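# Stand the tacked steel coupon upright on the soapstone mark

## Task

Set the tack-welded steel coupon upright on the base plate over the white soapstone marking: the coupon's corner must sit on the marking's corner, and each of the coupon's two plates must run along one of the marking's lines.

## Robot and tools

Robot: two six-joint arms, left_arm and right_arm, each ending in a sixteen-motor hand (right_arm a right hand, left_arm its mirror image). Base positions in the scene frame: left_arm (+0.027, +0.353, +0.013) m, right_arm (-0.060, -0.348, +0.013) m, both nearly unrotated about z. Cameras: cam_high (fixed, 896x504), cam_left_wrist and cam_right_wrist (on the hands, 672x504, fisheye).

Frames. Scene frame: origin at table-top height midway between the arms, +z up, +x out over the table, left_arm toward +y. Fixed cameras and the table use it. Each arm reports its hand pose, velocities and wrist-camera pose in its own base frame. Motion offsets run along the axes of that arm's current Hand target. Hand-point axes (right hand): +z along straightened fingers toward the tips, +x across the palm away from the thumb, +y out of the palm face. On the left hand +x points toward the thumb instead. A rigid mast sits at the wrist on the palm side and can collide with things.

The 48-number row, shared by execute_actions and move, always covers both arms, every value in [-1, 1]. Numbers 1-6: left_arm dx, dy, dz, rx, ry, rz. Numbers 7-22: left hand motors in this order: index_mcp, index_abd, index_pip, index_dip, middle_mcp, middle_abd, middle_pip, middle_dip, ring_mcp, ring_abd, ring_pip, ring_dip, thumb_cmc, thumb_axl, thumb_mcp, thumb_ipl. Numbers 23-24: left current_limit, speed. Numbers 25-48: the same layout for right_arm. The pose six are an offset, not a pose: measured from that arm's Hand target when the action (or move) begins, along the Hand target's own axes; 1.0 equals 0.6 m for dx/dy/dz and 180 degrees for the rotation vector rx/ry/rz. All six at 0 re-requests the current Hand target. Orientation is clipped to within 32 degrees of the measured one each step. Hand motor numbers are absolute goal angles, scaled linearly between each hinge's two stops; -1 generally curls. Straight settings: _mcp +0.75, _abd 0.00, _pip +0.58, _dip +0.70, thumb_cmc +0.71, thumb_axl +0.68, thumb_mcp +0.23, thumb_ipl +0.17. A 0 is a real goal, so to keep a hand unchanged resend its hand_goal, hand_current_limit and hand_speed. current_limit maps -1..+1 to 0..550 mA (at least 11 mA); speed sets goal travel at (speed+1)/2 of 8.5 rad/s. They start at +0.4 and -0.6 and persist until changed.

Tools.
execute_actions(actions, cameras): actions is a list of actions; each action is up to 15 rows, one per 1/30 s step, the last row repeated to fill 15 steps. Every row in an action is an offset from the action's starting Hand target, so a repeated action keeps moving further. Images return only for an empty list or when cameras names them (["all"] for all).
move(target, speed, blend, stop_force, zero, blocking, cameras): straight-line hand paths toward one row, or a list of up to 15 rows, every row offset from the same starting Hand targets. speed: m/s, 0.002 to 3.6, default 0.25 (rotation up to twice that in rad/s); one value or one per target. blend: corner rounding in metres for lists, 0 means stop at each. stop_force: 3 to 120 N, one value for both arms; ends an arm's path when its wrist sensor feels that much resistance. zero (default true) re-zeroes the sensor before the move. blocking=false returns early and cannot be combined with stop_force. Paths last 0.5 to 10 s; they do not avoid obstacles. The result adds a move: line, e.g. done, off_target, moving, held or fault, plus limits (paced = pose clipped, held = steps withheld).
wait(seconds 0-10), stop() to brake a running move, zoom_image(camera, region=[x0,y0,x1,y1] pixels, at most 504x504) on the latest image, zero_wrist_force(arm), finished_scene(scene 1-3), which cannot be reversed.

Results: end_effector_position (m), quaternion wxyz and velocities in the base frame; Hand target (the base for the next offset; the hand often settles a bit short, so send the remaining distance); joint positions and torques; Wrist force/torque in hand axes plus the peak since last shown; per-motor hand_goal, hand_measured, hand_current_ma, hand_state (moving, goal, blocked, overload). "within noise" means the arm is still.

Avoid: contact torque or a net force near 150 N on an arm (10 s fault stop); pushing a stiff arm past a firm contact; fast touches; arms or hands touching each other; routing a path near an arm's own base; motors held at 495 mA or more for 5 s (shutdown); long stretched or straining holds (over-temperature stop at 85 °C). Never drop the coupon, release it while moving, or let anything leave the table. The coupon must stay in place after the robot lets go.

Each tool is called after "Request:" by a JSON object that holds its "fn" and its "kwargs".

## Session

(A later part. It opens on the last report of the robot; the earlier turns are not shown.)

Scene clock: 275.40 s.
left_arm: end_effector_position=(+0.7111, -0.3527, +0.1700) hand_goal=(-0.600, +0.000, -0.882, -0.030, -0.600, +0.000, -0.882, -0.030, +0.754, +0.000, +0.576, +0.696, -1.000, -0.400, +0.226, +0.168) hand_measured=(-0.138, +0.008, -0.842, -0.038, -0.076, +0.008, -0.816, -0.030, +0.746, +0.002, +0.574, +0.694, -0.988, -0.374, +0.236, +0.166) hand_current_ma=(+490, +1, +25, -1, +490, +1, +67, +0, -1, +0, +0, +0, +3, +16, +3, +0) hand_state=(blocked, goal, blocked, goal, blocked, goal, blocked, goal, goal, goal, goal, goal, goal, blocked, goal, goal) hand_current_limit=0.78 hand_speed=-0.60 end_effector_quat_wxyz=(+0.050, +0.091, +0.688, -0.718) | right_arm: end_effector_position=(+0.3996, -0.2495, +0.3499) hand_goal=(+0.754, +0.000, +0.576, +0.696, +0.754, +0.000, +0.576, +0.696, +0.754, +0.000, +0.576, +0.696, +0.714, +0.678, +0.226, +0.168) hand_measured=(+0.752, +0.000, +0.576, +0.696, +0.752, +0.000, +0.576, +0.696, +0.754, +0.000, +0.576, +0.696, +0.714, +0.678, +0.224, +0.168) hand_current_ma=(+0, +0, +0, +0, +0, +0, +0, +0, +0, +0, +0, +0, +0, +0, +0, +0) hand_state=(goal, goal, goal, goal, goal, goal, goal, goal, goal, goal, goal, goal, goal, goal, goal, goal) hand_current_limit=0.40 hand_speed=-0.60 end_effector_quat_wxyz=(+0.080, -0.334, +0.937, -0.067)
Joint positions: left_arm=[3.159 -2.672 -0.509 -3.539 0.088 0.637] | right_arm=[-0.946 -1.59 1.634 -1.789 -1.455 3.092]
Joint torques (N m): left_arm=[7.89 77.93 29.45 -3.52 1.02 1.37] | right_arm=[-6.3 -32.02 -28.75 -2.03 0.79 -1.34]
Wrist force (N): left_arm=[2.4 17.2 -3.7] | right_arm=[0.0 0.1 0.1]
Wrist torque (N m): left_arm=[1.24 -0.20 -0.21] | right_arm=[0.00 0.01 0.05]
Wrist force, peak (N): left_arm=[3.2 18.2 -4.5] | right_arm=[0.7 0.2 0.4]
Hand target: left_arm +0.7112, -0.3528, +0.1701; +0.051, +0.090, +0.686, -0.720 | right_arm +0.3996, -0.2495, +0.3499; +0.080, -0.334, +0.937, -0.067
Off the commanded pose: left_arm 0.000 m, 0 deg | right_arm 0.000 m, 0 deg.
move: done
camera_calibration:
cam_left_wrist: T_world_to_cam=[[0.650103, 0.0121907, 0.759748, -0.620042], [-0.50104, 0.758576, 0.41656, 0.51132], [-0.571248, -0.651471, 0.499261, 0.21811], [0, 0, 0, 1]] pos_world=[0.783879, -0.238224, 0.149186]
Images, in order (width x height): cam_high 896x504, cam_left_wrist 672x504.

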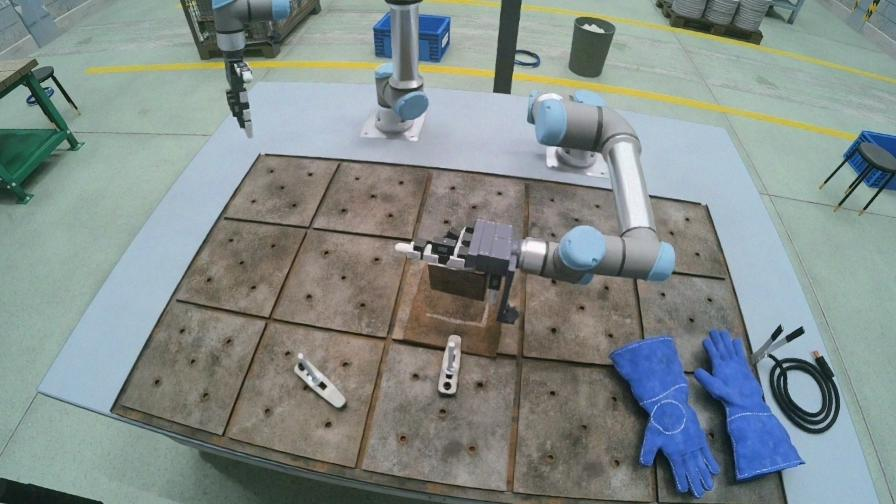

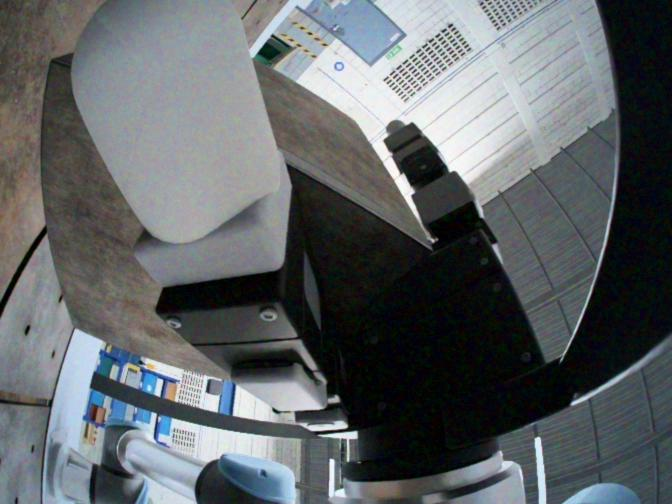

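Request:
{"fn": "move", "kwargs": {"target": [0.0275,0.1297,-0.0219,0,0,0,-0.6,0,-0.883,-0.03,-0.6,0,-0.883,-0.03,0.754,0,0.576,0.696,-1,-0.4,0.226,0.168,0.78,-0.6,0,0,0,0,0,0,0.754,0,0.576,0.696,0.754,0,0.576,0.696,0.754,0,0.576,0.696,0.714,0.678,0.226,0.168,0.4,-0.6], "speed": 0.03, "cameras": ["cam_high", "cam_left_wrist"]}}

Request:
{"fn": "zoom_image", "kwargs": {"camera": "cam_high", "region": [420, 250, 520, 350]}}

Request:
{"fn": "zoom_image", "kwargs": {"camera": "cam_left_wrist", "region": [0, 0, 400, 400]}}

Scene clock: 279.87 s.
left_arm: end_effector_position=(+0.7112, -0.3430, +0.0899) hand_goal=(-0.600, +0.000, -0.882, -0.030, -0.600, +0.000, -0.882, -0.030, +0.754, +0.000, +0.576, +0.696, -1.000, -0.400, +0.226, +0.168) hand_measured=(-0.138, +0.008, -0.842, -0.038, -0.076, +0.008, -0.816, -0.030, +0.746, +0.002, +0.574, +0.694, -0.988, -0.374, +0.236, +0.166) hand_current_ma=(+490, +1, +25, -1, +490, +1, +67, +0, -1, +0, +0, +0, +3, +16, +3, +0) hand_state=(blocked, goal, blocked, goal, blocked, goal, blocked, goal, goal, goal, goal, goal, goal, blocked, goal, goal) hand_current_limit=0.78 hand_speed=-0.60 end_effector_quat_wxyz=(+0.051, +0.090, +0.686, -0.720) | right_arm: end_effector_position=(+0.3996, -0.2495, +0.3499) hand_goal=(+0.754, +0.000, +0.576, +0.696, +0.754, +0.000, +0.576, +0.696, +0.754, +0.000, +0.576, +0.696, +0.714, +0.678, +0.226, +0.168) hand_measured=(+0.752, +0.000, +0.576, +0.696, +0.752, +0.000, +0.576, +0.696, +0.754, +0.000, +0.576, +0.696, +0.714, +0.678, +0.224, +0.168) hand_current_ma=(+0, +0, +0, +0, +0, +0, +0, +0, +0, +0, +0, +0, +0, +0, +0, +0) hand_state=(goal, goal, goal, goal, goal, goal, goal, goal, goal, goal, goal, goal, goal, goal, goal, goal) hand_current_limit=0.40 hand_speed=-0.60 end_effector_quat_wxyz=(+0.080, -0.334, +0.937, -0.067)
Joint positions: left_arm=[3.173 -2.707 -0.649 -3.363 0.101 0.634] | right_arm=[-0.946 -1.59 1.634 -1.789 -1.455 3.092]
Joint torques (N m): left_arm=[1.55 78.53 16.14 0.43 2.73 -1.18] | right_arm=[-6.6 -31.27 -28.87 -1.85 0.86 -1.39]
Wrist force (N): left_arm=[1.9 17.2 -4.3] | right_arm=[0.3 0.3 0.1]
Wrist torque (N m): left_arm=[1.28 -0.12 -0.23] | right_arm=[0.03 -0.03 0.09]
Wrist force, peak (N): left_arm=[2.2 18.3 -4.4] | right_arm=[0.4 0.0 0.5]
Hand target: left_arm +0.7112, -0.3431, +0.0901; +0.051, +0.090, +0.686, -0.720 | right_arm +0.3996, -0.2495, +0.3499; +0.080, -0.334, +0.937, -0.067
Off the commanded pose: left_arm 0.000 m, 0 deg | right_arm 0.000 m, 0 deg.
move: done
camera_calibration:
cam_left_wrist: T_world_to_cam=[[0.650555, 0.0174742, 0.759258, -0.557841], [-0.502252, 0.759797, 0.412858, 0.538987], [-0.569668, -0.649926, 0.503066, 0.263611], [0, 0, 0, 1]] pos_world=[0.783784, -0.228445, 0.0684068]
Images, in order (width x height): cam_high 896x504, cam_left_wrist 672x504.

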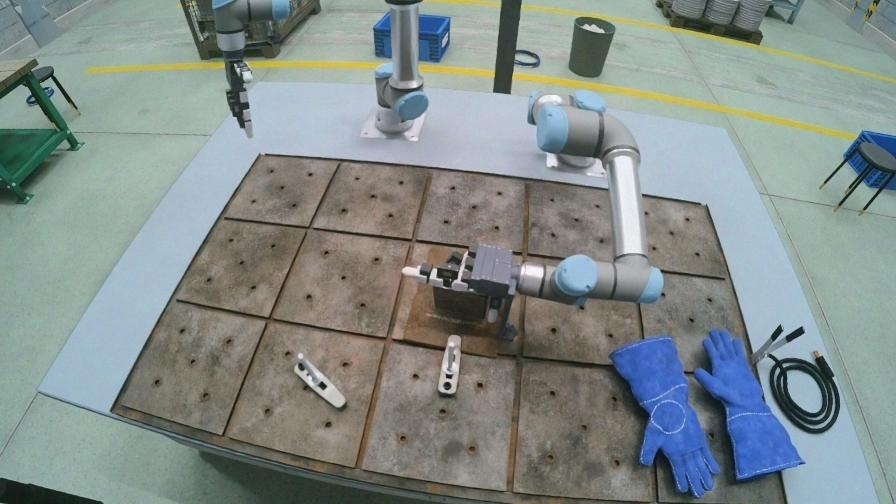

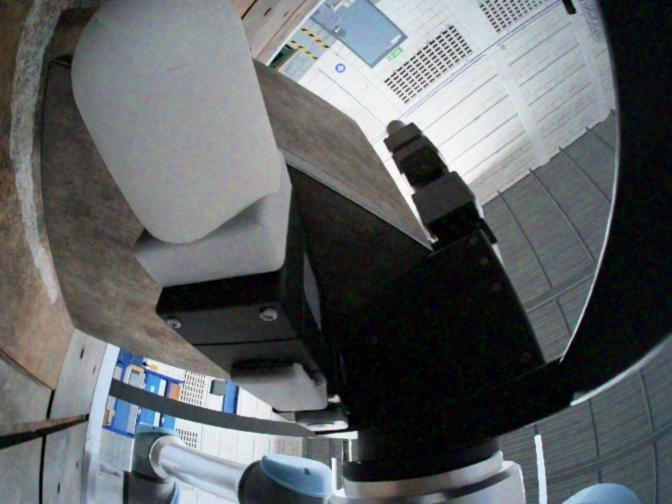

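Scaled by 5.040 from the camera's 896x504 image, which has a finer 1280x720 frame.

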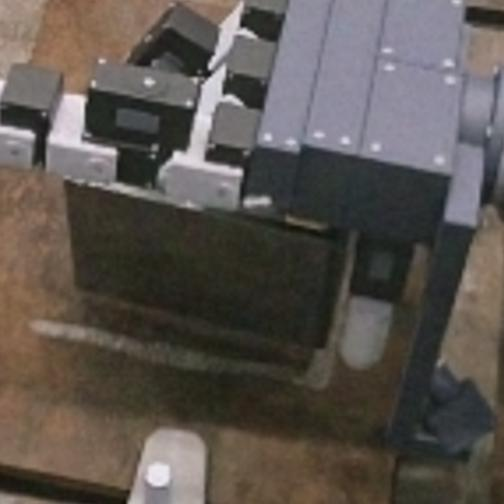

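Scaled by 1.260 from the camera's 672x504 image, which has a finer 960x720 frame.

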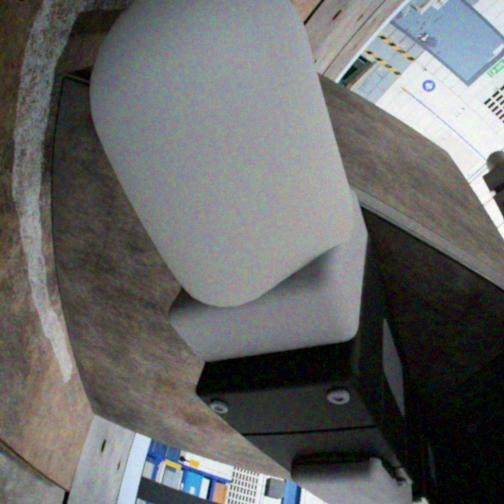

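Request:
{"fn": "move", "kwargs": {"target": [0.005,0.0245,-0.001,0,0,0,-0.6,0,-0.883,-0.03,-0.6,0,-0.883,-0.03,0.754,0,0.576,0.696,-1,-0.4,0.226,0.168,0.78,-0.6,0,0,0,0,0,0,0.754,0,0.576,0.696,0.754,0,0.576,0.696,0.754,0,0.576,0.696,0.714,0.678,0.226,0.168,0.4,-0.6], "speed": 0.015, "stop_force": 6, "cameras": ["cam_high", "cam_left_wrist"]}}

Request:
{"fn": "zoom_image", "kwargs": {"camera": "cam_high", "region": [420, 250, 520, 350]}}

Request:
{"fn": "zoom_image", "kwargs": {"camera": "cam_left_wrist", "region": [0, 0, 250, 350]}}

Scene clock: 284.93 s.
left_arm: end_effector_position=(+0.7112, -0.3431, +0.0817) hand_goal=(-0.600, +0.000, -0.882, -0.030, -0.600, +0.000, -0.882, -0.030, +0.754, +0.000, +0.576, +0.696, -1.000, -0.400, +0.226, +0.168) hand_measured=(-0.138, +0.008, -0.842, -0.044, -0.076, +0.006, -0.816, -0.030, +0.746, +0.002, +0.574, +0.694, -0.990, -0.374, +0.236, +0.166) hand_current_ma=(+490, +1, +25, -4, +489, +1, +67, +0, -1, +0, +0, +0, +2, +17, +3, +0) hand_state=(blocked, goal, blocked, goal, blocked, goal, blocked, goal, goal, goal, goal, goal, goal, blocked, goal, goal) hand_current_limit=0.78 hand_speed=-0.60 end_effector_quat_wxyz=(+0.051, +0.090, +0.686, -0.720) | right_arm: end_effector_position=(+0.3996, -0.2495, +0.3499) hand_goal=(+0.754, +0.000, +0.576, +0.696, +0.754, +0.000, +0.576, +0.696, +0.754, +0.000, +0.576, +0.696, +0.714, +0.678, +0.226, +0.168) hand_measured=(+0.752, +0.000, +0.576, +0.696, +0.752, +0.000, +0.576, +0.696, +0.754, +0.000, +0.576, +0.696, +0.714, +0.678, +0.224, +0.168) hand_current_ma=(+0, +0, +0, +0, +0, +0, +0, +0, +0, +0, +0, +0, +0, +0, +0, +0) hand_state=(goal, goal, goal, goal, goal, goal, goal, goal, goal, goal, goal, goal, goal, goal, goal, goal) hand_current_limit=0.40 hand_speed=-0.60 end_effector_quat_wxyz=(+0.080, -0.334, +0.937, -0.067)
Joint positions: left_arm=[3.173 -2.714 -0.656 -3.349 0.101 0.635] | right_arm=[-0.946 -1.59 1.634 -1.789 -1.455 3.092]
Joint torques (N m): left_arm=[-6.23 80.16 31.47 -3.78 -0.45 1.67] | right_arm=[-5.59 -30.81 -28.16 -1.97 0.97 -1.52]
Wrist force (N): left_arm=[1.8 16.1 -3.6] | right_arm=[0.2 0.0 0.2]
Wrist torque (N m): left_arm=[1.33 -0.15 -0.22] | right_arm=[-0.02 -0.01 0.07]
Wrist force, peak (N): left_arm=[2.2 17.6 -4.2] | right_arm=[0.3 0.3 0.5]
Hand target: left_arm +0.7112, -0.3431, +0.0817; +0.051, +0.090, +0.686, -0.720 (not the last commanded pose) | right_arm +0.3996, -0.2495, +0.3499; +0.080, -0.334, +0.937, -0.067
Off the commanded pose: left_arm 0.007 m, 0 deg | right_arm 0.000 m, 0 deg.
move: contact (left_arm)
camera_calibration:
cam_left_wrist: T_world_to_cam=[[0.650328, 0.0175038, 0.759452, -0.551441], [-0.50236, 0.75983, 0.412665, 0.542553], [-0.569831, -0.649886, 0.502933, 0.267817], [0, 0, 0, 1]] pos_world=[0.783785, -0.228545, 0.0602065]
Images, in order (width x height): cam_high 896x504, cam_left_wrist 672x504.

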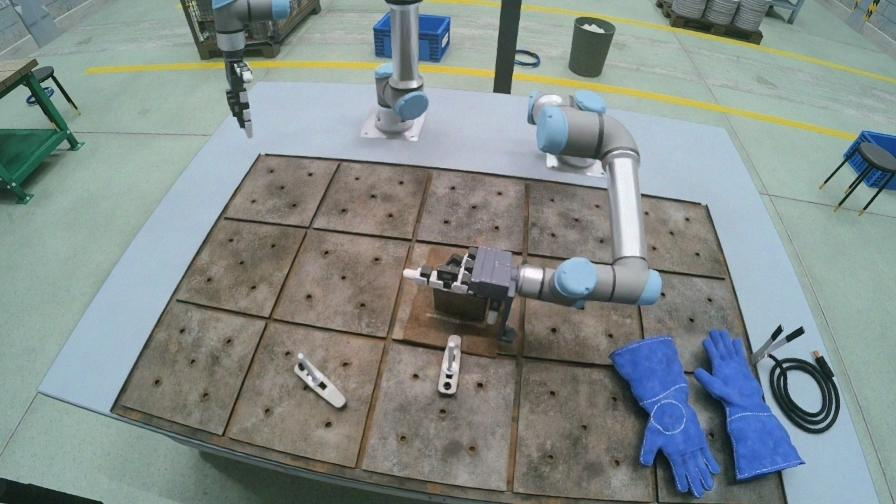

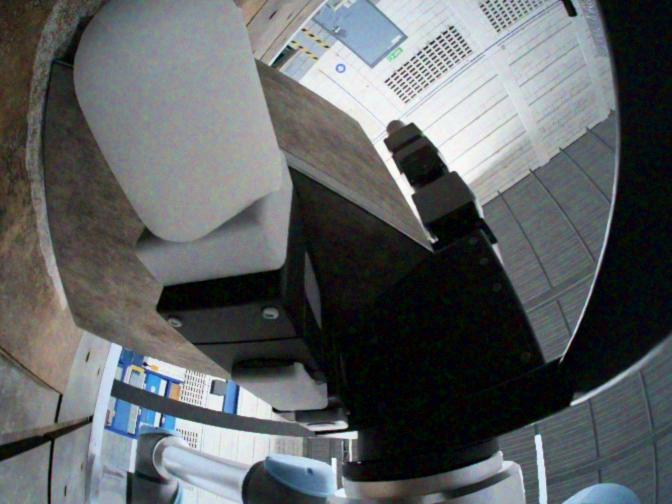

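Scaled by 5.040 from the camera's 896x504 image, which has a finer 1280x720 frame.

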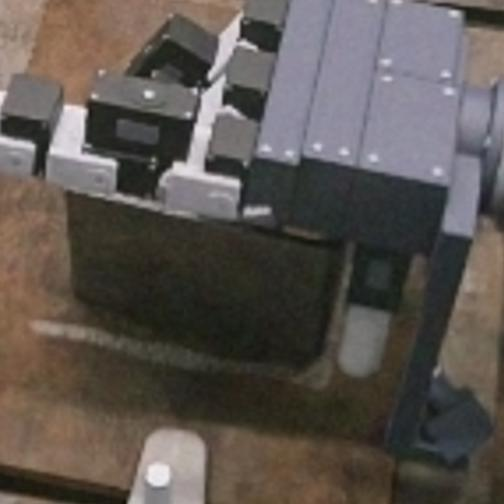

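Scaled by 1.440 from the camera's 672x504 image, which has a finer 960x720 frame.

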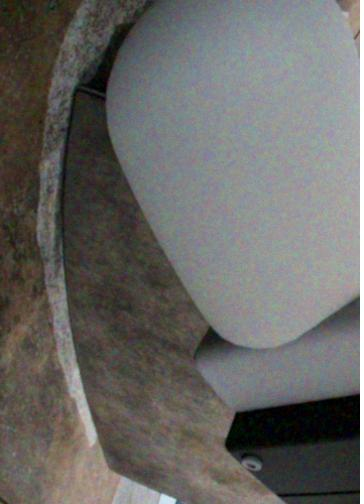

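Request:
{"fn": "zoom_image", "kwargs": {"camera": "cam_high", "region": [425, 280, 495, 335]}}

Scaled by 7.200 from the camera's 896x504 image, which has a finer 1280x720 frame.

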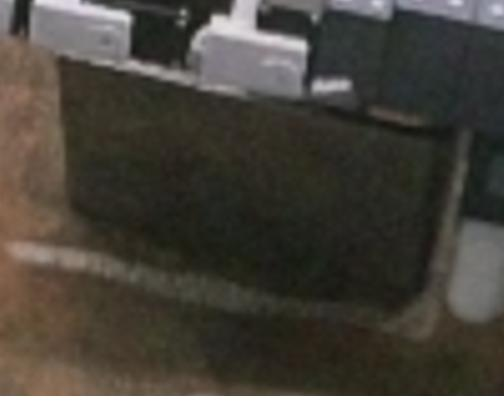

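Request:
{"fn": "move", "kwargs": {"target": [-0.0087,-0.0187,-0.0028,-0.005,-0.0245,0.0177,-0.6,0,-0.883,-0.03,-0.6,0,-0.883,-0.03,0.754,0,0.576,0.696,-1,-0.4,0.226,0.168,0.78,-0.6,0,0,0,0,0,0,0.754,0,0.576,0.696,0.754,0,0.576,0.696,0.754,0,0.576,0.696,0.714,0.678,0.226,0.168,0.4,-0.6], "speed": 0.02, "cameras": ["cam_high", "cam_left_wrist"]}}

Request:
{"fn": "zoom_image", "kwargs": {"camera": "cam_high", "region": [425, 280, 495, 335]}}

Request:
{"fn": "zoom_image", "kwargs": {"camera": "cam_left_wrist", "region": [0, 0, 250, 350]}}

Scene clock: 292.53 s.
left_arm: end_effector_position=(+0.7141, -0.3408, +0.0936) hand_goal=(-0.600, +0.000, -0.882, -0.030, -0.600, +0.000, -0.882, -0.030, +0.754, +0.000, +0.576, +0.696, -1.000, -0.400, +0.226, +0.168) hand_measured=(-0.140, +0.008, -0.842, -0.044, -0.076, +0.010, -0.816, -0.030, +0.746, +0.002, +0.574, +0.694, -0.990, -0.374, +0.236, +0.166) hand_current_ma=(+490, +1, +25, -4, +489, +2, +67, +0, -1, +0, +0, +0, +2, +17, +3, +0) hand_state=(blocked, goal, blocked, goal, blocked, goal, blocked, goal, goal, goal, goal, goal, goal, blocked, goal, goal) hand_current_limit=0.78 hand_speed=-0.60 end_effector_quat_wxyz=(+0.096, +0.084, +0.687, -0.715) | right_arm: end_effector_position=(+0.3996, -0.2495, +0.3499) hand_goal=(+0.754, +0.000, +0.576, +0.696, +0.754, +0.000, +0.576, +0.696, +0.754, +0.000, +0.576, +0.696, +0.714, +0.678, +0.226, +0.168) hand_measured=(+0.752, +0.000, +0.576, +0.696, +0.752, +0.000, +0.576, +0.696, +0.754, +0.000, +0.576, +0.696, +0.714, +0.678, +0.224, +0.168) hand_current_ma=(+0, +0, +0, +0, +0, +0, +0, +0, +0, +0, +0, +0, +0, +0, +0, +0) hand_state=(goal, goal, goal, goal, goal, goal, goal, goal, goal, goal, goal, goal, goal, goal, goal, goal) hand_current_limit=0.40 hand_speed=-0.60 end_effector_quat_wxyz=(+0.080, -0.334, +0.937, -0.067)
Joint positions: left_arm=[3.178 -2.845 -0.46 -4.014 0.048 1.289] | right_arm=[-0.946 -1.59 1.634 -1.789 -1.455 3.092]
Joint torques (N m): left_arm=[6.69 82.33 19.26 -4.13 5.85 1.12] | right_arm=[-5.69 -31.19 -28.83 -1.83 1 -1.52]
Wrist force (N): left_arm=[2.9 17.4 -4.7] | right_arm=[0.3 0.1 0.1]
Wrist torque (N m): left_arm=[1.37 -0.19 -0.17] | right_arm=[0.00 -0.03 0.08]
Wrist force, peak (N): left_arm=[2.8 17.8 -4.3] | right_arm=[0.4 0.3 0.4]
Hand target: left_arm +0.7142, -0.3411, +0.0937; +0.098, +0.081, +0.686, -0.716 | right_arm +0.3996, -0.2495, +0.3499; +0.080, -0.334, +0.937, -0.067
Off the commanded pose: left_arm 0.000 m, 0 deg | right_arm 0.000 m, 0 deg.
move: done
camera_calibration:
cam_left_wrist: T_world_to_cam=[[0.606549, 0.0639906, 0.792467, -0.518446], [-0.578207, 0.719637, 0.384446, 0.580542], [-0.545688, -0.691395, 0.473495, 0.236405], [0, 0, 0, 1]] pos_world=[0.77914, -0.221155, 0.0757276]
Images, in order (width x height): cam_high 896x504, cam_left_wrist 672x504.

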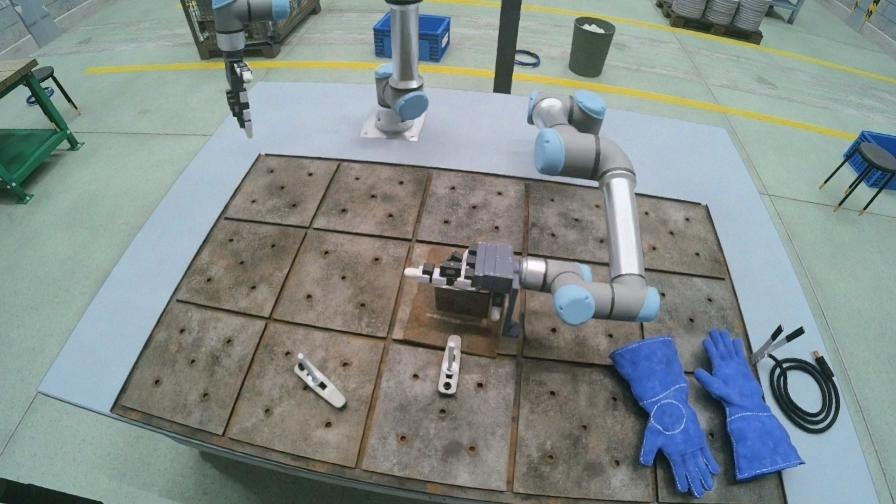

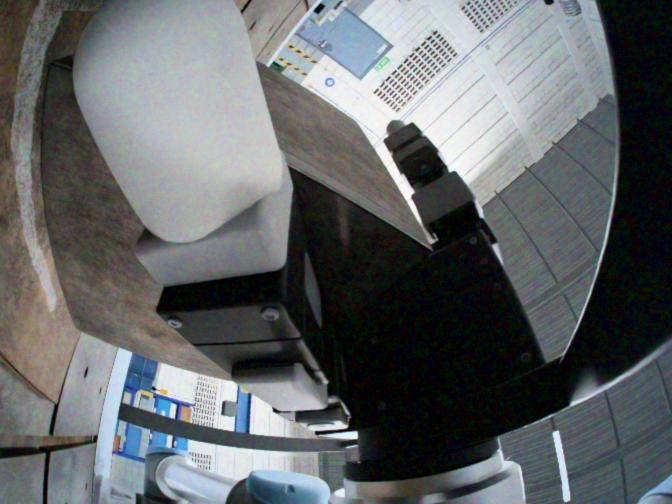

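Scaled by 7.200 from the camera's 896x504 image, which has a finer 1280x720 frame.

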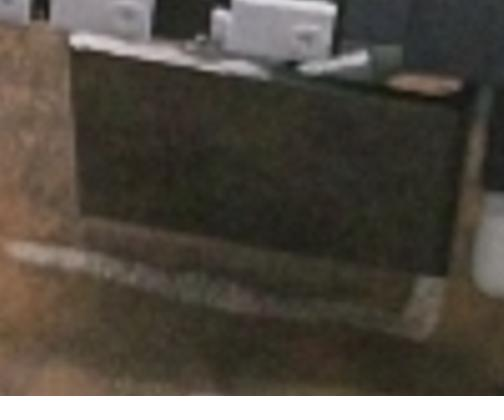

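Scaled by 1.440 from the camera's 672x504 image, which has a finer 960x720 frame.

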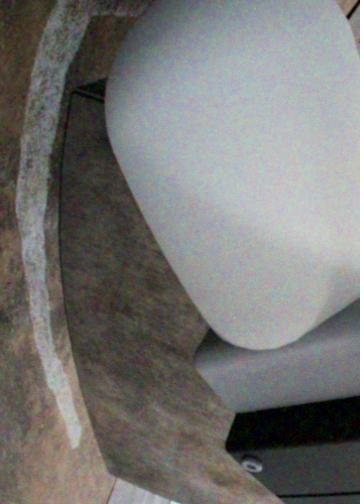

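Request:
{"fn": "move", "kwargs": {"target": [0.0052,0.0195,0.0025,0,0,0,-0.6,0,-0.883,-0.03,-0.6,0,-0.883,-0.03,0.754,0,0.576,0.696,-1,-0.4,0.226,0.168,0.78,-0.6,0,0,0,0,0,0,0.754,0,0.576,0.696,0.754,0,0.576,0.696,0.754,0,0.576,0.696,0.714,0.678,0.226,0.168,0.4,-0.6], "speed": 0.015, "stop_force": 8, "cameras": ["cam_high", "cam_left_wrist"]}}

Request:
{"fn": "zoom_image", "kwargs": {"camera": "cam_high", "region": [425, 280, 495, 335]}}

Request:
{"fn": "zoom_image", "kwargs": {"camera": "cam_left_wrist", "region": [0, 0, 250, 350]}}

Scene clock: 296.40 s.
left_arm: end_effector_position=(+0.7141, -0.3431, +0.0817) hand_goal=(-0.600, +0.000, -0.882, -0.030, -0.600, +0.000, -0.882, -0.030, +0.754, +0.000, +0.576, +0.696, -1.000, -0.400, +0.226, +0.168) hand_measured=(-0.140, +0.008, -0.842, -0.044, -0.076, +0.010, -0.816, -0.030, +0.746, +0.002, +0.574, +0.694, -0.990, -0.374, +0.236, +0.166) hand_current_ma=(+490, +1, +25, -4, +490, +2, +67, +0, -1, +0, +0, +0, +2, +17, +3, +0) hand_state=(blocked, goal, blocked, goal, blocked, goal, blocked, goal, goal, goal, goal, goal, goal, blocked, goal, goal) hand_current_limit=0.78 hand_speed=-0.60 end_effector_quat_wxyz=(+0.098, +0.081, +0.686, -0.716) end_effector_velocity=(+0.000, +0.000, +0.001) end_effector_angular_velocity=(+0.000, +0.001, +0.000) | right_arm: end_effector_position=(+0.3996, -0.2495, +0.3499) hand_goal=(+0.754, +0.000, +0.576, +0.696, +0.754, +0.000, +0.576, +0.696, +0.754, +0.000, +0.576, +0.696, +0.714, +0.678, +0.226, +0.168) hand_measured=(+0.752, +0.000, +0.576, +0.696, +0.752, +0.000, +0.576, +0.696, +0.754, +0.000, +0.576, +0.696, +0.714, +0.678, +0.224, +0.168) hand_current_ma=(+0, +0, +0, +0, +0, +0, +0, +0, +0, +0, +0, +0, +0, +0, +0, +0) hand_state=(goal, goal, goal, goal, goal, goal, goal, goal, goal, goal, goal, goal, goal, goal, goal, goal) hand_current_limit=0.40 hand_speed=-0.60 end_effector_quat_wxyz=(+0.080, -0.334, +0.937, -0.067)
Joint positions: left_arm=[3.175 -2.917 -0.393 -4.219 0.047 1.5] | right_arm=[-0.946 -1.59 1.634 -1.789 -1.455 3.092]
Joint velocities: left_arm=[-0.001 0 0.001 -0.006 0 0.004] | right_arm=[within noise]
Joint torques (N m): left_arm=[-8.26 54.74 30.3 -4.85 2.39 1.97] | right_arm=[-5.66 -31.94 -28.89 -1.96 1.17 -1.54]
Wrist force (N): left_arm=[2.7 16.1 -4.5] | right_arm=[0.2 0.0 0.1]
Wrist torque (N m): left_arm=[1.25 -0.19 -0.28] | right_arm=[-0.01 0.00 0.06]
Wrist force, peak (N): left_arm=[2.9 17.7 -4.7] | right_arm=[0.4 0.0 0.4]
Hand target: left_arm +0.7141, -0.3431, +0.0817; +0.098, +0.081, +0.686, -0.716 | right_arm +0.3996, -0.2495, +0.3499; +0.080, -0.334, +0.937, -0.067
Off the commanded pose: left_arm 0.000 m, 0 deg | right_arm 0.000 m, 0 deg.
move: done
camera_calibration:
cam_left_wrist: T_world_to_cam=[[0.606285, 0.0707632, 0.792093, -0.506236], [-0.582759, 0.717276, 0.381977, 0.589352], [-0.54112, -0.693186, 0.476112, 0.236343], [0, 0, 0, 1]] pos_world=[0.778263, -0.223076, 0.0633414]
Images, in order (width x height): cam_high 896x504, cam_left_wrist 672x504.

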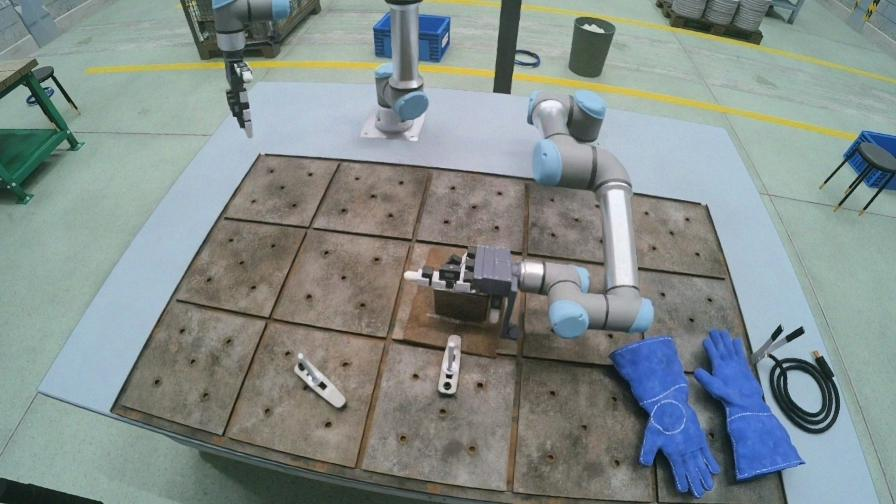

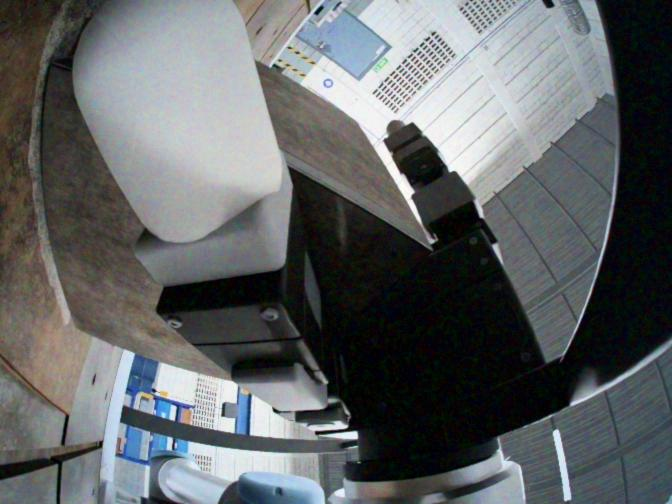

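Scaled by 7.200 from the camera's 896x504 image, which has a finer 1280x720 frame.

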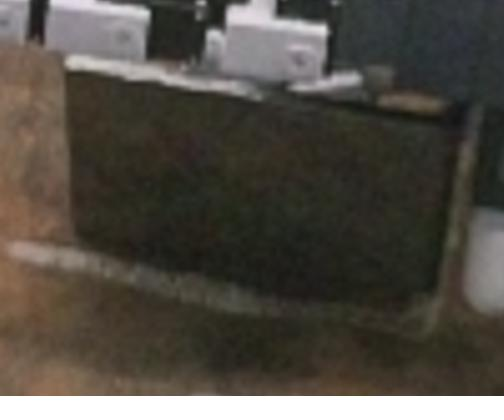

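Scaled by 1.440 from the camera's 672x504 image, which has a finer 960x720 frame.

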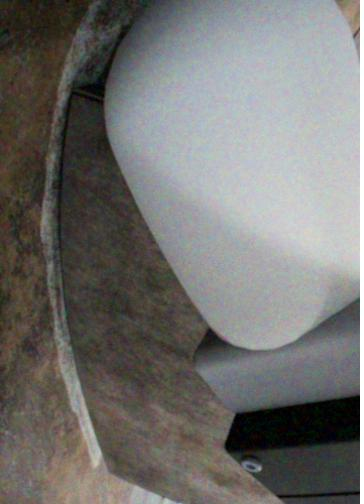

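Request:
{"fn": "move", "kwargs": {"target": [0.0035,0.02,0.0033,0,0,0,-0.6,0,-0.883,-0.03,-0.6,0,-0.883,-0.03,0.754,0,0.576,0.696,-1,-0.4,0.226,0.168,0.78,-0.6,0,0,0,0,0,0,0.754,0,0.576,0.696,0.754,0,0.576,0.696,0.754,0,0.576,0.696,0.714,0.678,0.226,0.168,0.4,-0.6], "speed": 0.01, "stop_force": 5, "cameras": ["cam_high", "cam_left_wrist"]}}

Request:
{"fn": "zoom_image", "kwargs": {"camera": "cam_high", "region": [425, 280, 495, 335]}}

Request:
{"fn": "zoom_image", "kwargs": {"camera": "cam_left_wrist", "region": [0, 0, 250, 350]}}

Scene clock: 299.60 s.
left_arm: end_effector_position=(+0.7142, -0.3434, +0.0802) hand_goal=(-0.600, +0.000, -0.882, -0.030, -0.600, +0.000, -0.882, -0.030, +0.754, +0.000, +0.576, +0.696, -1.000, -0.400, +0.226, +0.168) hand_measured=(-0.140, +0.008, -0.842, -0.048, -0.076, +0.008, -0.816, -0.028, +0.746, +0.002, +0.574, +0.694, -0.990, -0.374, +0.236, +0.166) hand_current_ma=(+490, +1, +25, -6, +489, +1, +67, +0, -1, +0, +0, +0, +2, +17, +3, +0) hand_state=(blocked, goal, blocked, goal, blocked, goal, blocked, goal, goal, goal, goal, goal, goal, blocked, goal, goal) hand_current_limit=0.78 hand_speed=-0.60 end_effector_quat_wxyz=(+0.098, +0.081, +0.686, -0.716) | right_arm: end_effector_position=(+0.3996, -0.2495, +0.3499) hand_goal=(+0.754, +0.000, +0.576, +0.696, +0.754, +0.000, +0.576, +0.696, +0.754, +0.000, +0.576, +0.696, +0.714, +0.678, +0.226, +0.168) hand_measured=(+0.752, +0.000, +0.576, +0.696, +0.752, +0.000, +0.576, +0.696, +0.754, +0.000, +0.576, +0.696, +0.714, +0.678, +0.224, +0.168) hand_current_ma=(+0, +0, +0, +0, +0, +0, +0, +0, +0, +0, +0, +0, +0, +0, +0, +0) hand_state=(goal, goal, goal, goal, goal, goal, goal, goal, goal, goal, goal, goal, goal, goal, goal, goal) hand_current_limit=0.40 hand_speed=-0.60 end_effector_quat_wxyz=(+0.080, -0.334, +0.937, -0.067)
Joint positions: left_arm=[3.174 -2.921 -0.39 -4.222 0.047 1.503] | right_arm=[-0.946 -1.59 1.634 -1.789 -1.455 3.092]
Joint torques (N m): left_arm=[6.35 81.21 15.09 -0.89 2.71 -1.26] | right_arm=[-6.01 -31.14 -29.08 -1.72 0.97 -1.62]
Wrist force (N): left_arm=[2.0 16.0 -3.5] | right_arm=[0.5 0.0 0.2]
Wrist torque (N m): left_arm=[1.35 -0.18 -0.24] | right_arm=[-0.01 -0.04 0.09]
Wrist force, peak (N): left_arm=[2.6 16.3 -4.6] | right_arm=[0.4 0.4 0.0]
Hand target: left_arm +0.7142, -0.3434, +0.0802; +0.098, +0.081, +0.686, -0.716 (not the last commanded pose) | right_arm +0.3996, -0.2495, +0.3499; +0.080, -0.334, +0.937, -0.067
Off the commanded pose: left_arm 0.011 m, 0 deg | right_arm 0.000 m, 0 deg.
move: contact (left_arm)
camera_calibration:
cam_left_wrist: T_world_to_cam=[[0.606212, 0.0705799, 0.792165, -0.505215], [-0.582679, 0.717335, 0.381988, 0.590168], [-0.541288, -0.693144, 0.475983, 0.237058], [0, 0, 0, 1]] pos_world=[0.778463, -0.223375, 0.0619409]
Images, in order (width x height): cam_high 896x504, cam_left_wrist 672x504.

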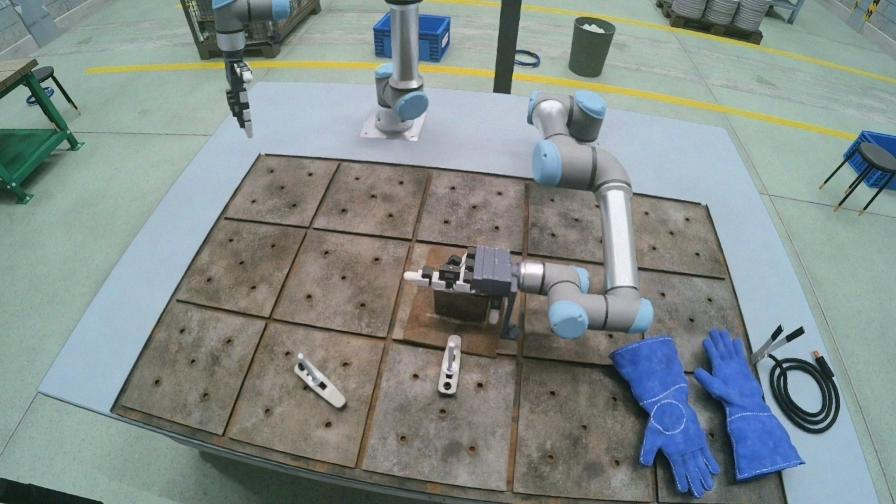

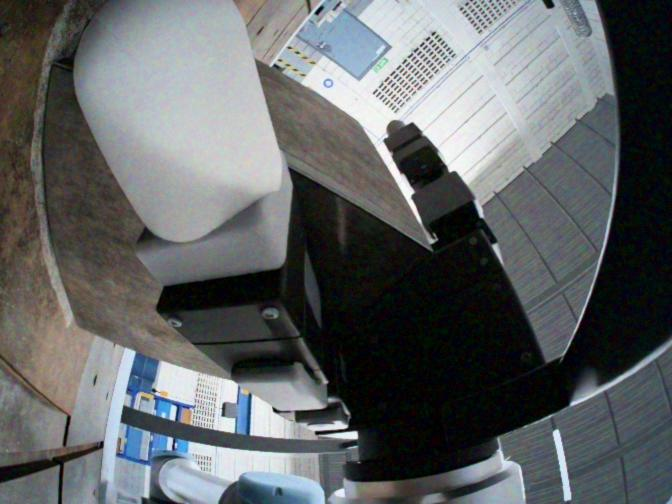

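Scaled by 7.200 from the camera's 896x504 image, which has a finer 1280x720 frame.

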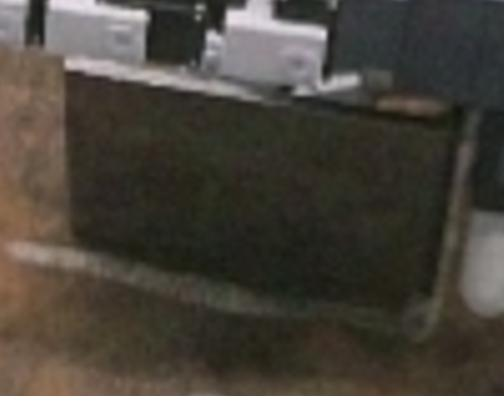

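Scaled by 1.440 from the camera's 672x504 image, which has a finer 960x720 frame.

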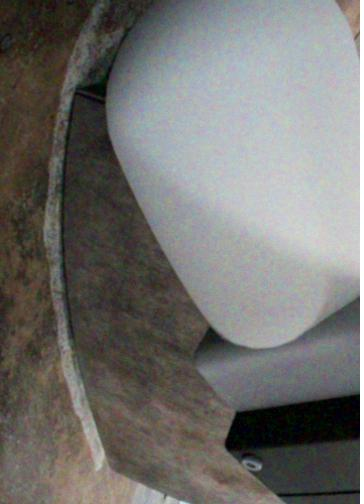

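Request:
{"fn": "move", "kwargs": {"target": [0.0026,0.0161,0.0027,0,0,0,-0.6,0,-0.883,-0.03,-0.6,0,-0.883,-0.03,0.754,0,0.576,0.696,-1,-0.4,0.226,0.168,0.78,-0.6,0,0,0,0,0,0,0.754,0,0.576,0.696,0.754,0,0.576,0.696,0.754,0,0.576,0.696,0.714,0.678,0.226,0.168,0.4,-0.6], "speed": 0.008, "stop_force": 10, "cameras": ["cam_high", "cam_left_wrist"]}}

Request:
{"fn": "zoom_image", "kwargs": {"camera": "cam_high", "region": [425, 280, 495, 335]}}

Request:
{"fn": "zoom_image", "kwargs": {"camera": "cam_left_wrist", "region": [0, 0, 250, 350]}}

Scene clock: 301.07 s.
left_arm: end_effector_position=(+0.7143, -0.3434, +0.0800) hand_goal=(-0.600, +0.000, -0.882, -0.030, -0.600, +0.000, -0.882, -0.030, +0.754, +0.000, +0.576, +0.696, -1.000, -0.400, +0.226, +0.168) hand_measured=(-0.140, +0.010, -0.842, -0.050, -0.076, +0.008, -0.816, -0.030, +0.746, +0.002, +0.574, +0.694, -0.990, -0.374, +0.236, +0.166) hand_current_ma=(+490, +1, +25, -7, +489, +1, +67, +0, -1, +0, +0, +0, +2, +17, +3, +0) hand_state=(blocked, goal, blocked, goal, blocked, goal, blocked, goal, goal, goal, goal, goal, goal, blocked, goal, goal) hand_current_limit=0.78 hand_speed=-0.60 end_effector_quat_wxyz=(+0.098, +0.082, +0.686, -0.716) | right_arm: end_effector_position=(+0.3996, -0.2495, +0.3499) hand_goal=(+0.754, +0.000, +0.576, +0.696, +0.754, +0.000, +0.576, +0.696, +0.754, +0.000, +0.576, +0.696, +0.714, +0.678, +0.226, +0.168) hand_measured=(+0.752, +0.000, +0.576, +0.696, +0.752, +0.000, +0.576, +0.696, +0.754, +0.000, +0.576, +0.696, +0.714, +0.678, +0.224, +0.168) hand_current_ma=(+0, +0, +0, +0, +0, +0, +0, +0, +0, +0, +0, +0, +0, +0, +0, +0) hand_state=(goal, goal, goal, goal, goal, goal, goal, goal, goal, goal, goal, goal, goal, goal, goal, goal) hand_current_limit=0.40 hand_speed=-0.60 end_effector_quat_wxyz=(+0.080, -0.334, +0.937, -0.067)
Joint positions: left_arm=[3.174 -2.922 -0.389 -4.222 0.047 1.504] | right_arm=[-0.946 -1.59 1.634 -1.789 -1.455 3.092]
Joint torques (N m): left_arm=[5.54 80.7 14.27 -0.8 3.15 -1.1] | right_arm=[-5.95 -31.38 -29.72 -1.93 0.97 -1.67]
Wrist force (N): left_arm=[2.5 13.9 -4.5] | right_arm=[0.2 0.4 0.3]
Wrist torque (N m): left_arm=[1.24 -0.21 -0.19] | right_arm=[0.03 -0.01 0.08]
Wrist force, peak (N): left_arm=[2.3 16.2 -3.4] | right_arm=[0.1 0.2 0.5]
Hand target: left_arm +0.7143, -0.3434, +0.0800; +0.098, +0.082, +0.686, -0.716 (not the last commanded pose) | right_arm +0.3996, -0.2495, +0.3499; +0.080, -0.334, +0.937, -0.067
Off the commanded pose: left_arm 0.010 m, 0 deg | right_arm 0.000 m, 0 deg.
move: contact (left_arm)
camera_calibration:
cam_left_wrist: T_world_to_cam=[[0.606054, 0.070583, 0.792285, -0.505002], [-0.582754, 0.717339, 0.381868, 0.59037], [-0.541384, -0.69314, 0.475879, 0.23729], [0, 0, 0, 1]] pos_world=[0.778564, -0.223375, 0.0617407]
Images, in order (width x height): cam_high 896x504, cam_left_wrist 672x504.

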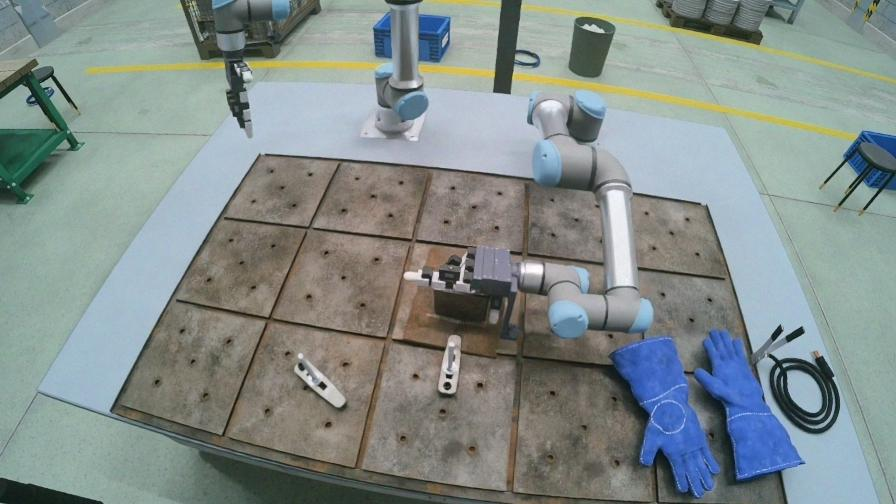

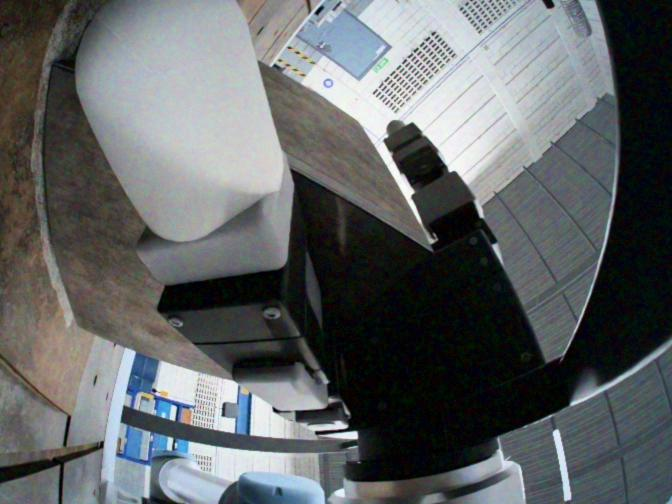

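Scaled by 7.200 from the camera's 896x504 image, which has a finer 1280x720 frame.

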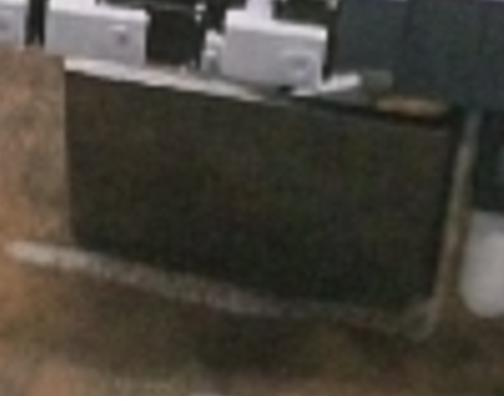

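Scaled by 1.440 from the camera's 672x504 image, which has a finer 960x720 frame.

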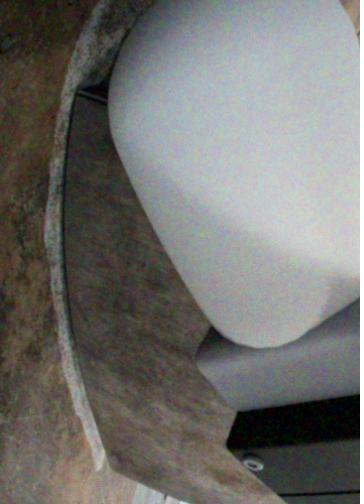

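Request:
{"fn": "move", "kwargs": {"target": [0.0012,0.0106,0.0032,0,0,0,-0.6,0,-0.883,-0.03,-0.6,0,-0.883,-0.03,0.754,0,0.576,0.696,-1,-0.4,0.226,0.168,0.78,-0.6,0,0,0,0,0,0,0.754,0,0.576,0.696,0.754,0,0.576,0.696,0.754,0,0.576,0.696,0.714,0.678,0.226,0.168,0.4,-0.6], "speed": 0.008, "stop_force": 25, "cameras": ["cam_high", "cam_left_wrist"]}}

Request:
{"fn": "zoom_image", "kwargs": {"camera": "cam_high", "region": [425, 280, 495, 335]}}

Request:
{"fn": "zoom_image", "kwargs": {"camera": "cam_left_wrist", "region": [0, 0, 250, 350]}}

Scene clock: 303.10 s.
left_arm: end_effector_position=(+0.7153, -0.3456, +0.0738) hand_goal=(-0.600, +0.000, -0.882, -0.030, -0.600, +0.000, -0.882, -0.030, +0.754, +0.000, +0.576, +0.696, -1.000, -0.400, +0.226, +0.168) hand_measured=(-0.160, +0.010, -0.872, -0.068, -0.082, +0.012, -0.860, -0.042, +0.746, +0.002, +0.574, +0.694, -1.000, -0.374, +0.222, +0.166) hand_current_ma=(+489, +1, +2, -23, +490, +2, +8, -3, -1, +0, +0, +0, +0, +17, +0, +0) hand_state=(blocked, goal, goal, blocked, blocked, goal, blocked, goal, goal, goal, goal, goal, goal, blocked, goal, goal) hand_current_limit=0.78 hand_speed=-0.60 end_effector_quat_wxyz=(+0.098, +0.082, +0.686, -0.716) | right_arm: end_effector_position=(+0.3996, -0.2495, +0.3499) hand_goal=(+0.754, +0.000, +0.576, +0.696, +0.754, +0.000, +0.576, +0.696, +0.754, +0.000, +0.576, +0.696, +0.714, +0.678, +0.226, +0.168) hand_measured=(+0.752, +0.000, +0.576, +0.696, +0.752, +0.000, +0.576, +0.696, +0.754, +0.000, +0.576, +0.696, +0.714, +0.678, +0.224, +0.168) hand_current_ma=(+0, +0, +0, +0, +0, +0, +0, +0, +0, +0, +0, +0, +0, +0, +0, +0) hand_state=(goal, goal, goal, goal, goal, goal, goal, goal, goal, goal, goal, goal, goal, goal, goal, goal) hand_current_limit=0.40 hand_speed=-0.60 end_effector_quat_wxyz=(+0.080, -0.334, +0.937, -0.067)
Joint positions: left_arm=[3.171 -2.955 -0.352 -4.289 0.046 1.566] | right_arm=[-0.946 -1.59 1.634 -1.789 -1.455 3.092]
Joint torques (N m): left_arm=[-10.64 47.92 27.18 -3.89 0.11 1.91] | right_arm=[-5.81 -31.67 -28.92 -1.83 1.03 -1.71]
Wrist force (N): left_arm=[3.4 1.5 -10.7] | right_arm=[0.2 0.0 0.1]
Wrist torque (N m): left_arm=[0.46 -0.29 0.02] | right_arm=[-0.01 -0.02 0.07]
Wrist force, peak (N): left_arm=[3.9 -3.4 -15.1] | right_arm=[0.0 0.2 0.5]
Hand target: left_arm +0.7153, -0.3456, +0.0738; +0.098, +0.082, +0.686, -0.716 | right_arm +0.3996, -0.2495, +0.3499; +0.080, -0.334, +0.937, -0.067
Off the commanded pose: left_arm 0.000 m, 0 deg | right_arm 0.000 m, 0 deg.
move: done
camera_calibration:
cam_left_wrist: T_world_to_cam=[[0.606062, 0.0705838, 0.792279, -0.500406], [-0.582711, 0.717389, 0.381839, 0.594858], [-0.541421, -0.693088, 0.475912, 0.239289], [0, 0, 0, 1]] pos_world=[0.779463, -0.225575, 0.0554408]
Images, in order (width x height): cam_high 896x504, cam_left_wrist 672x504.

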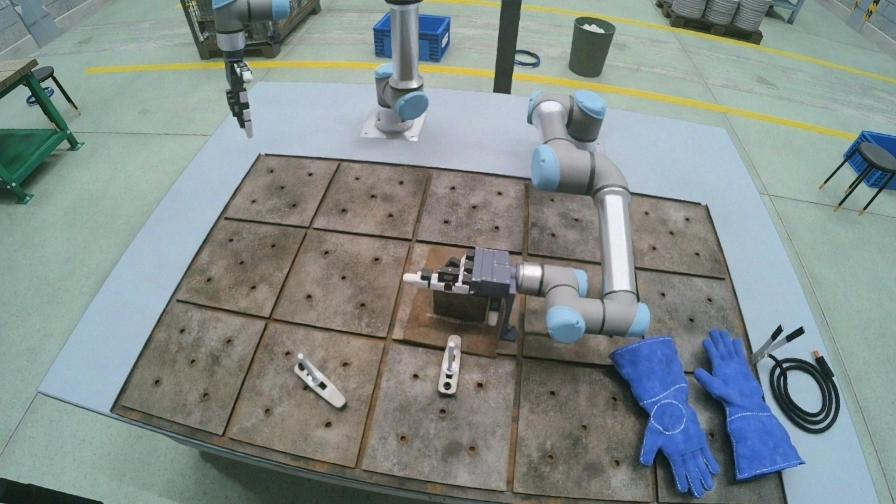

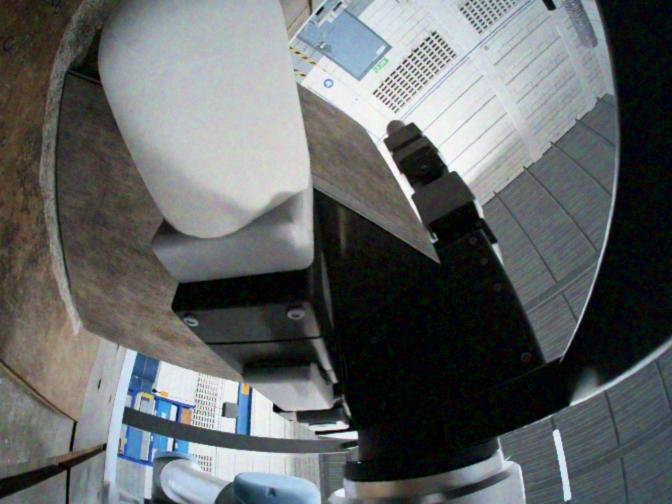

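Scaled by 7.200 from the camera's 896x504 image, which has a finer 1280x720 frame.

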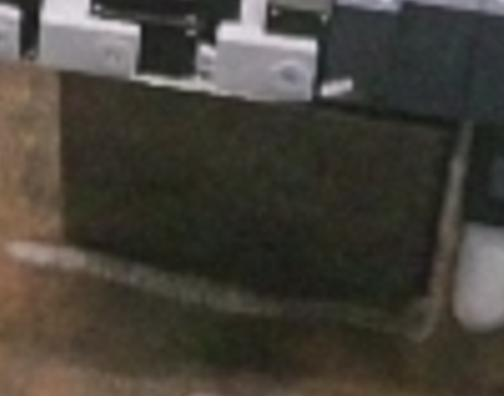

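Scaled by 1.440 from the camera's 672x504 image, which has a finer 960x720 frame.

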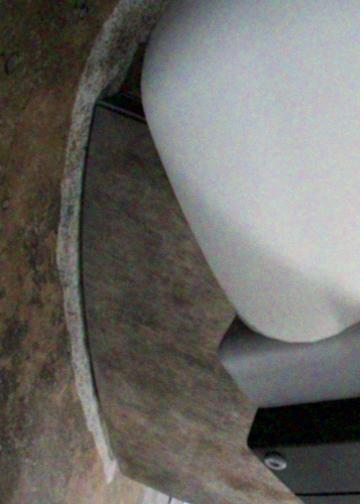

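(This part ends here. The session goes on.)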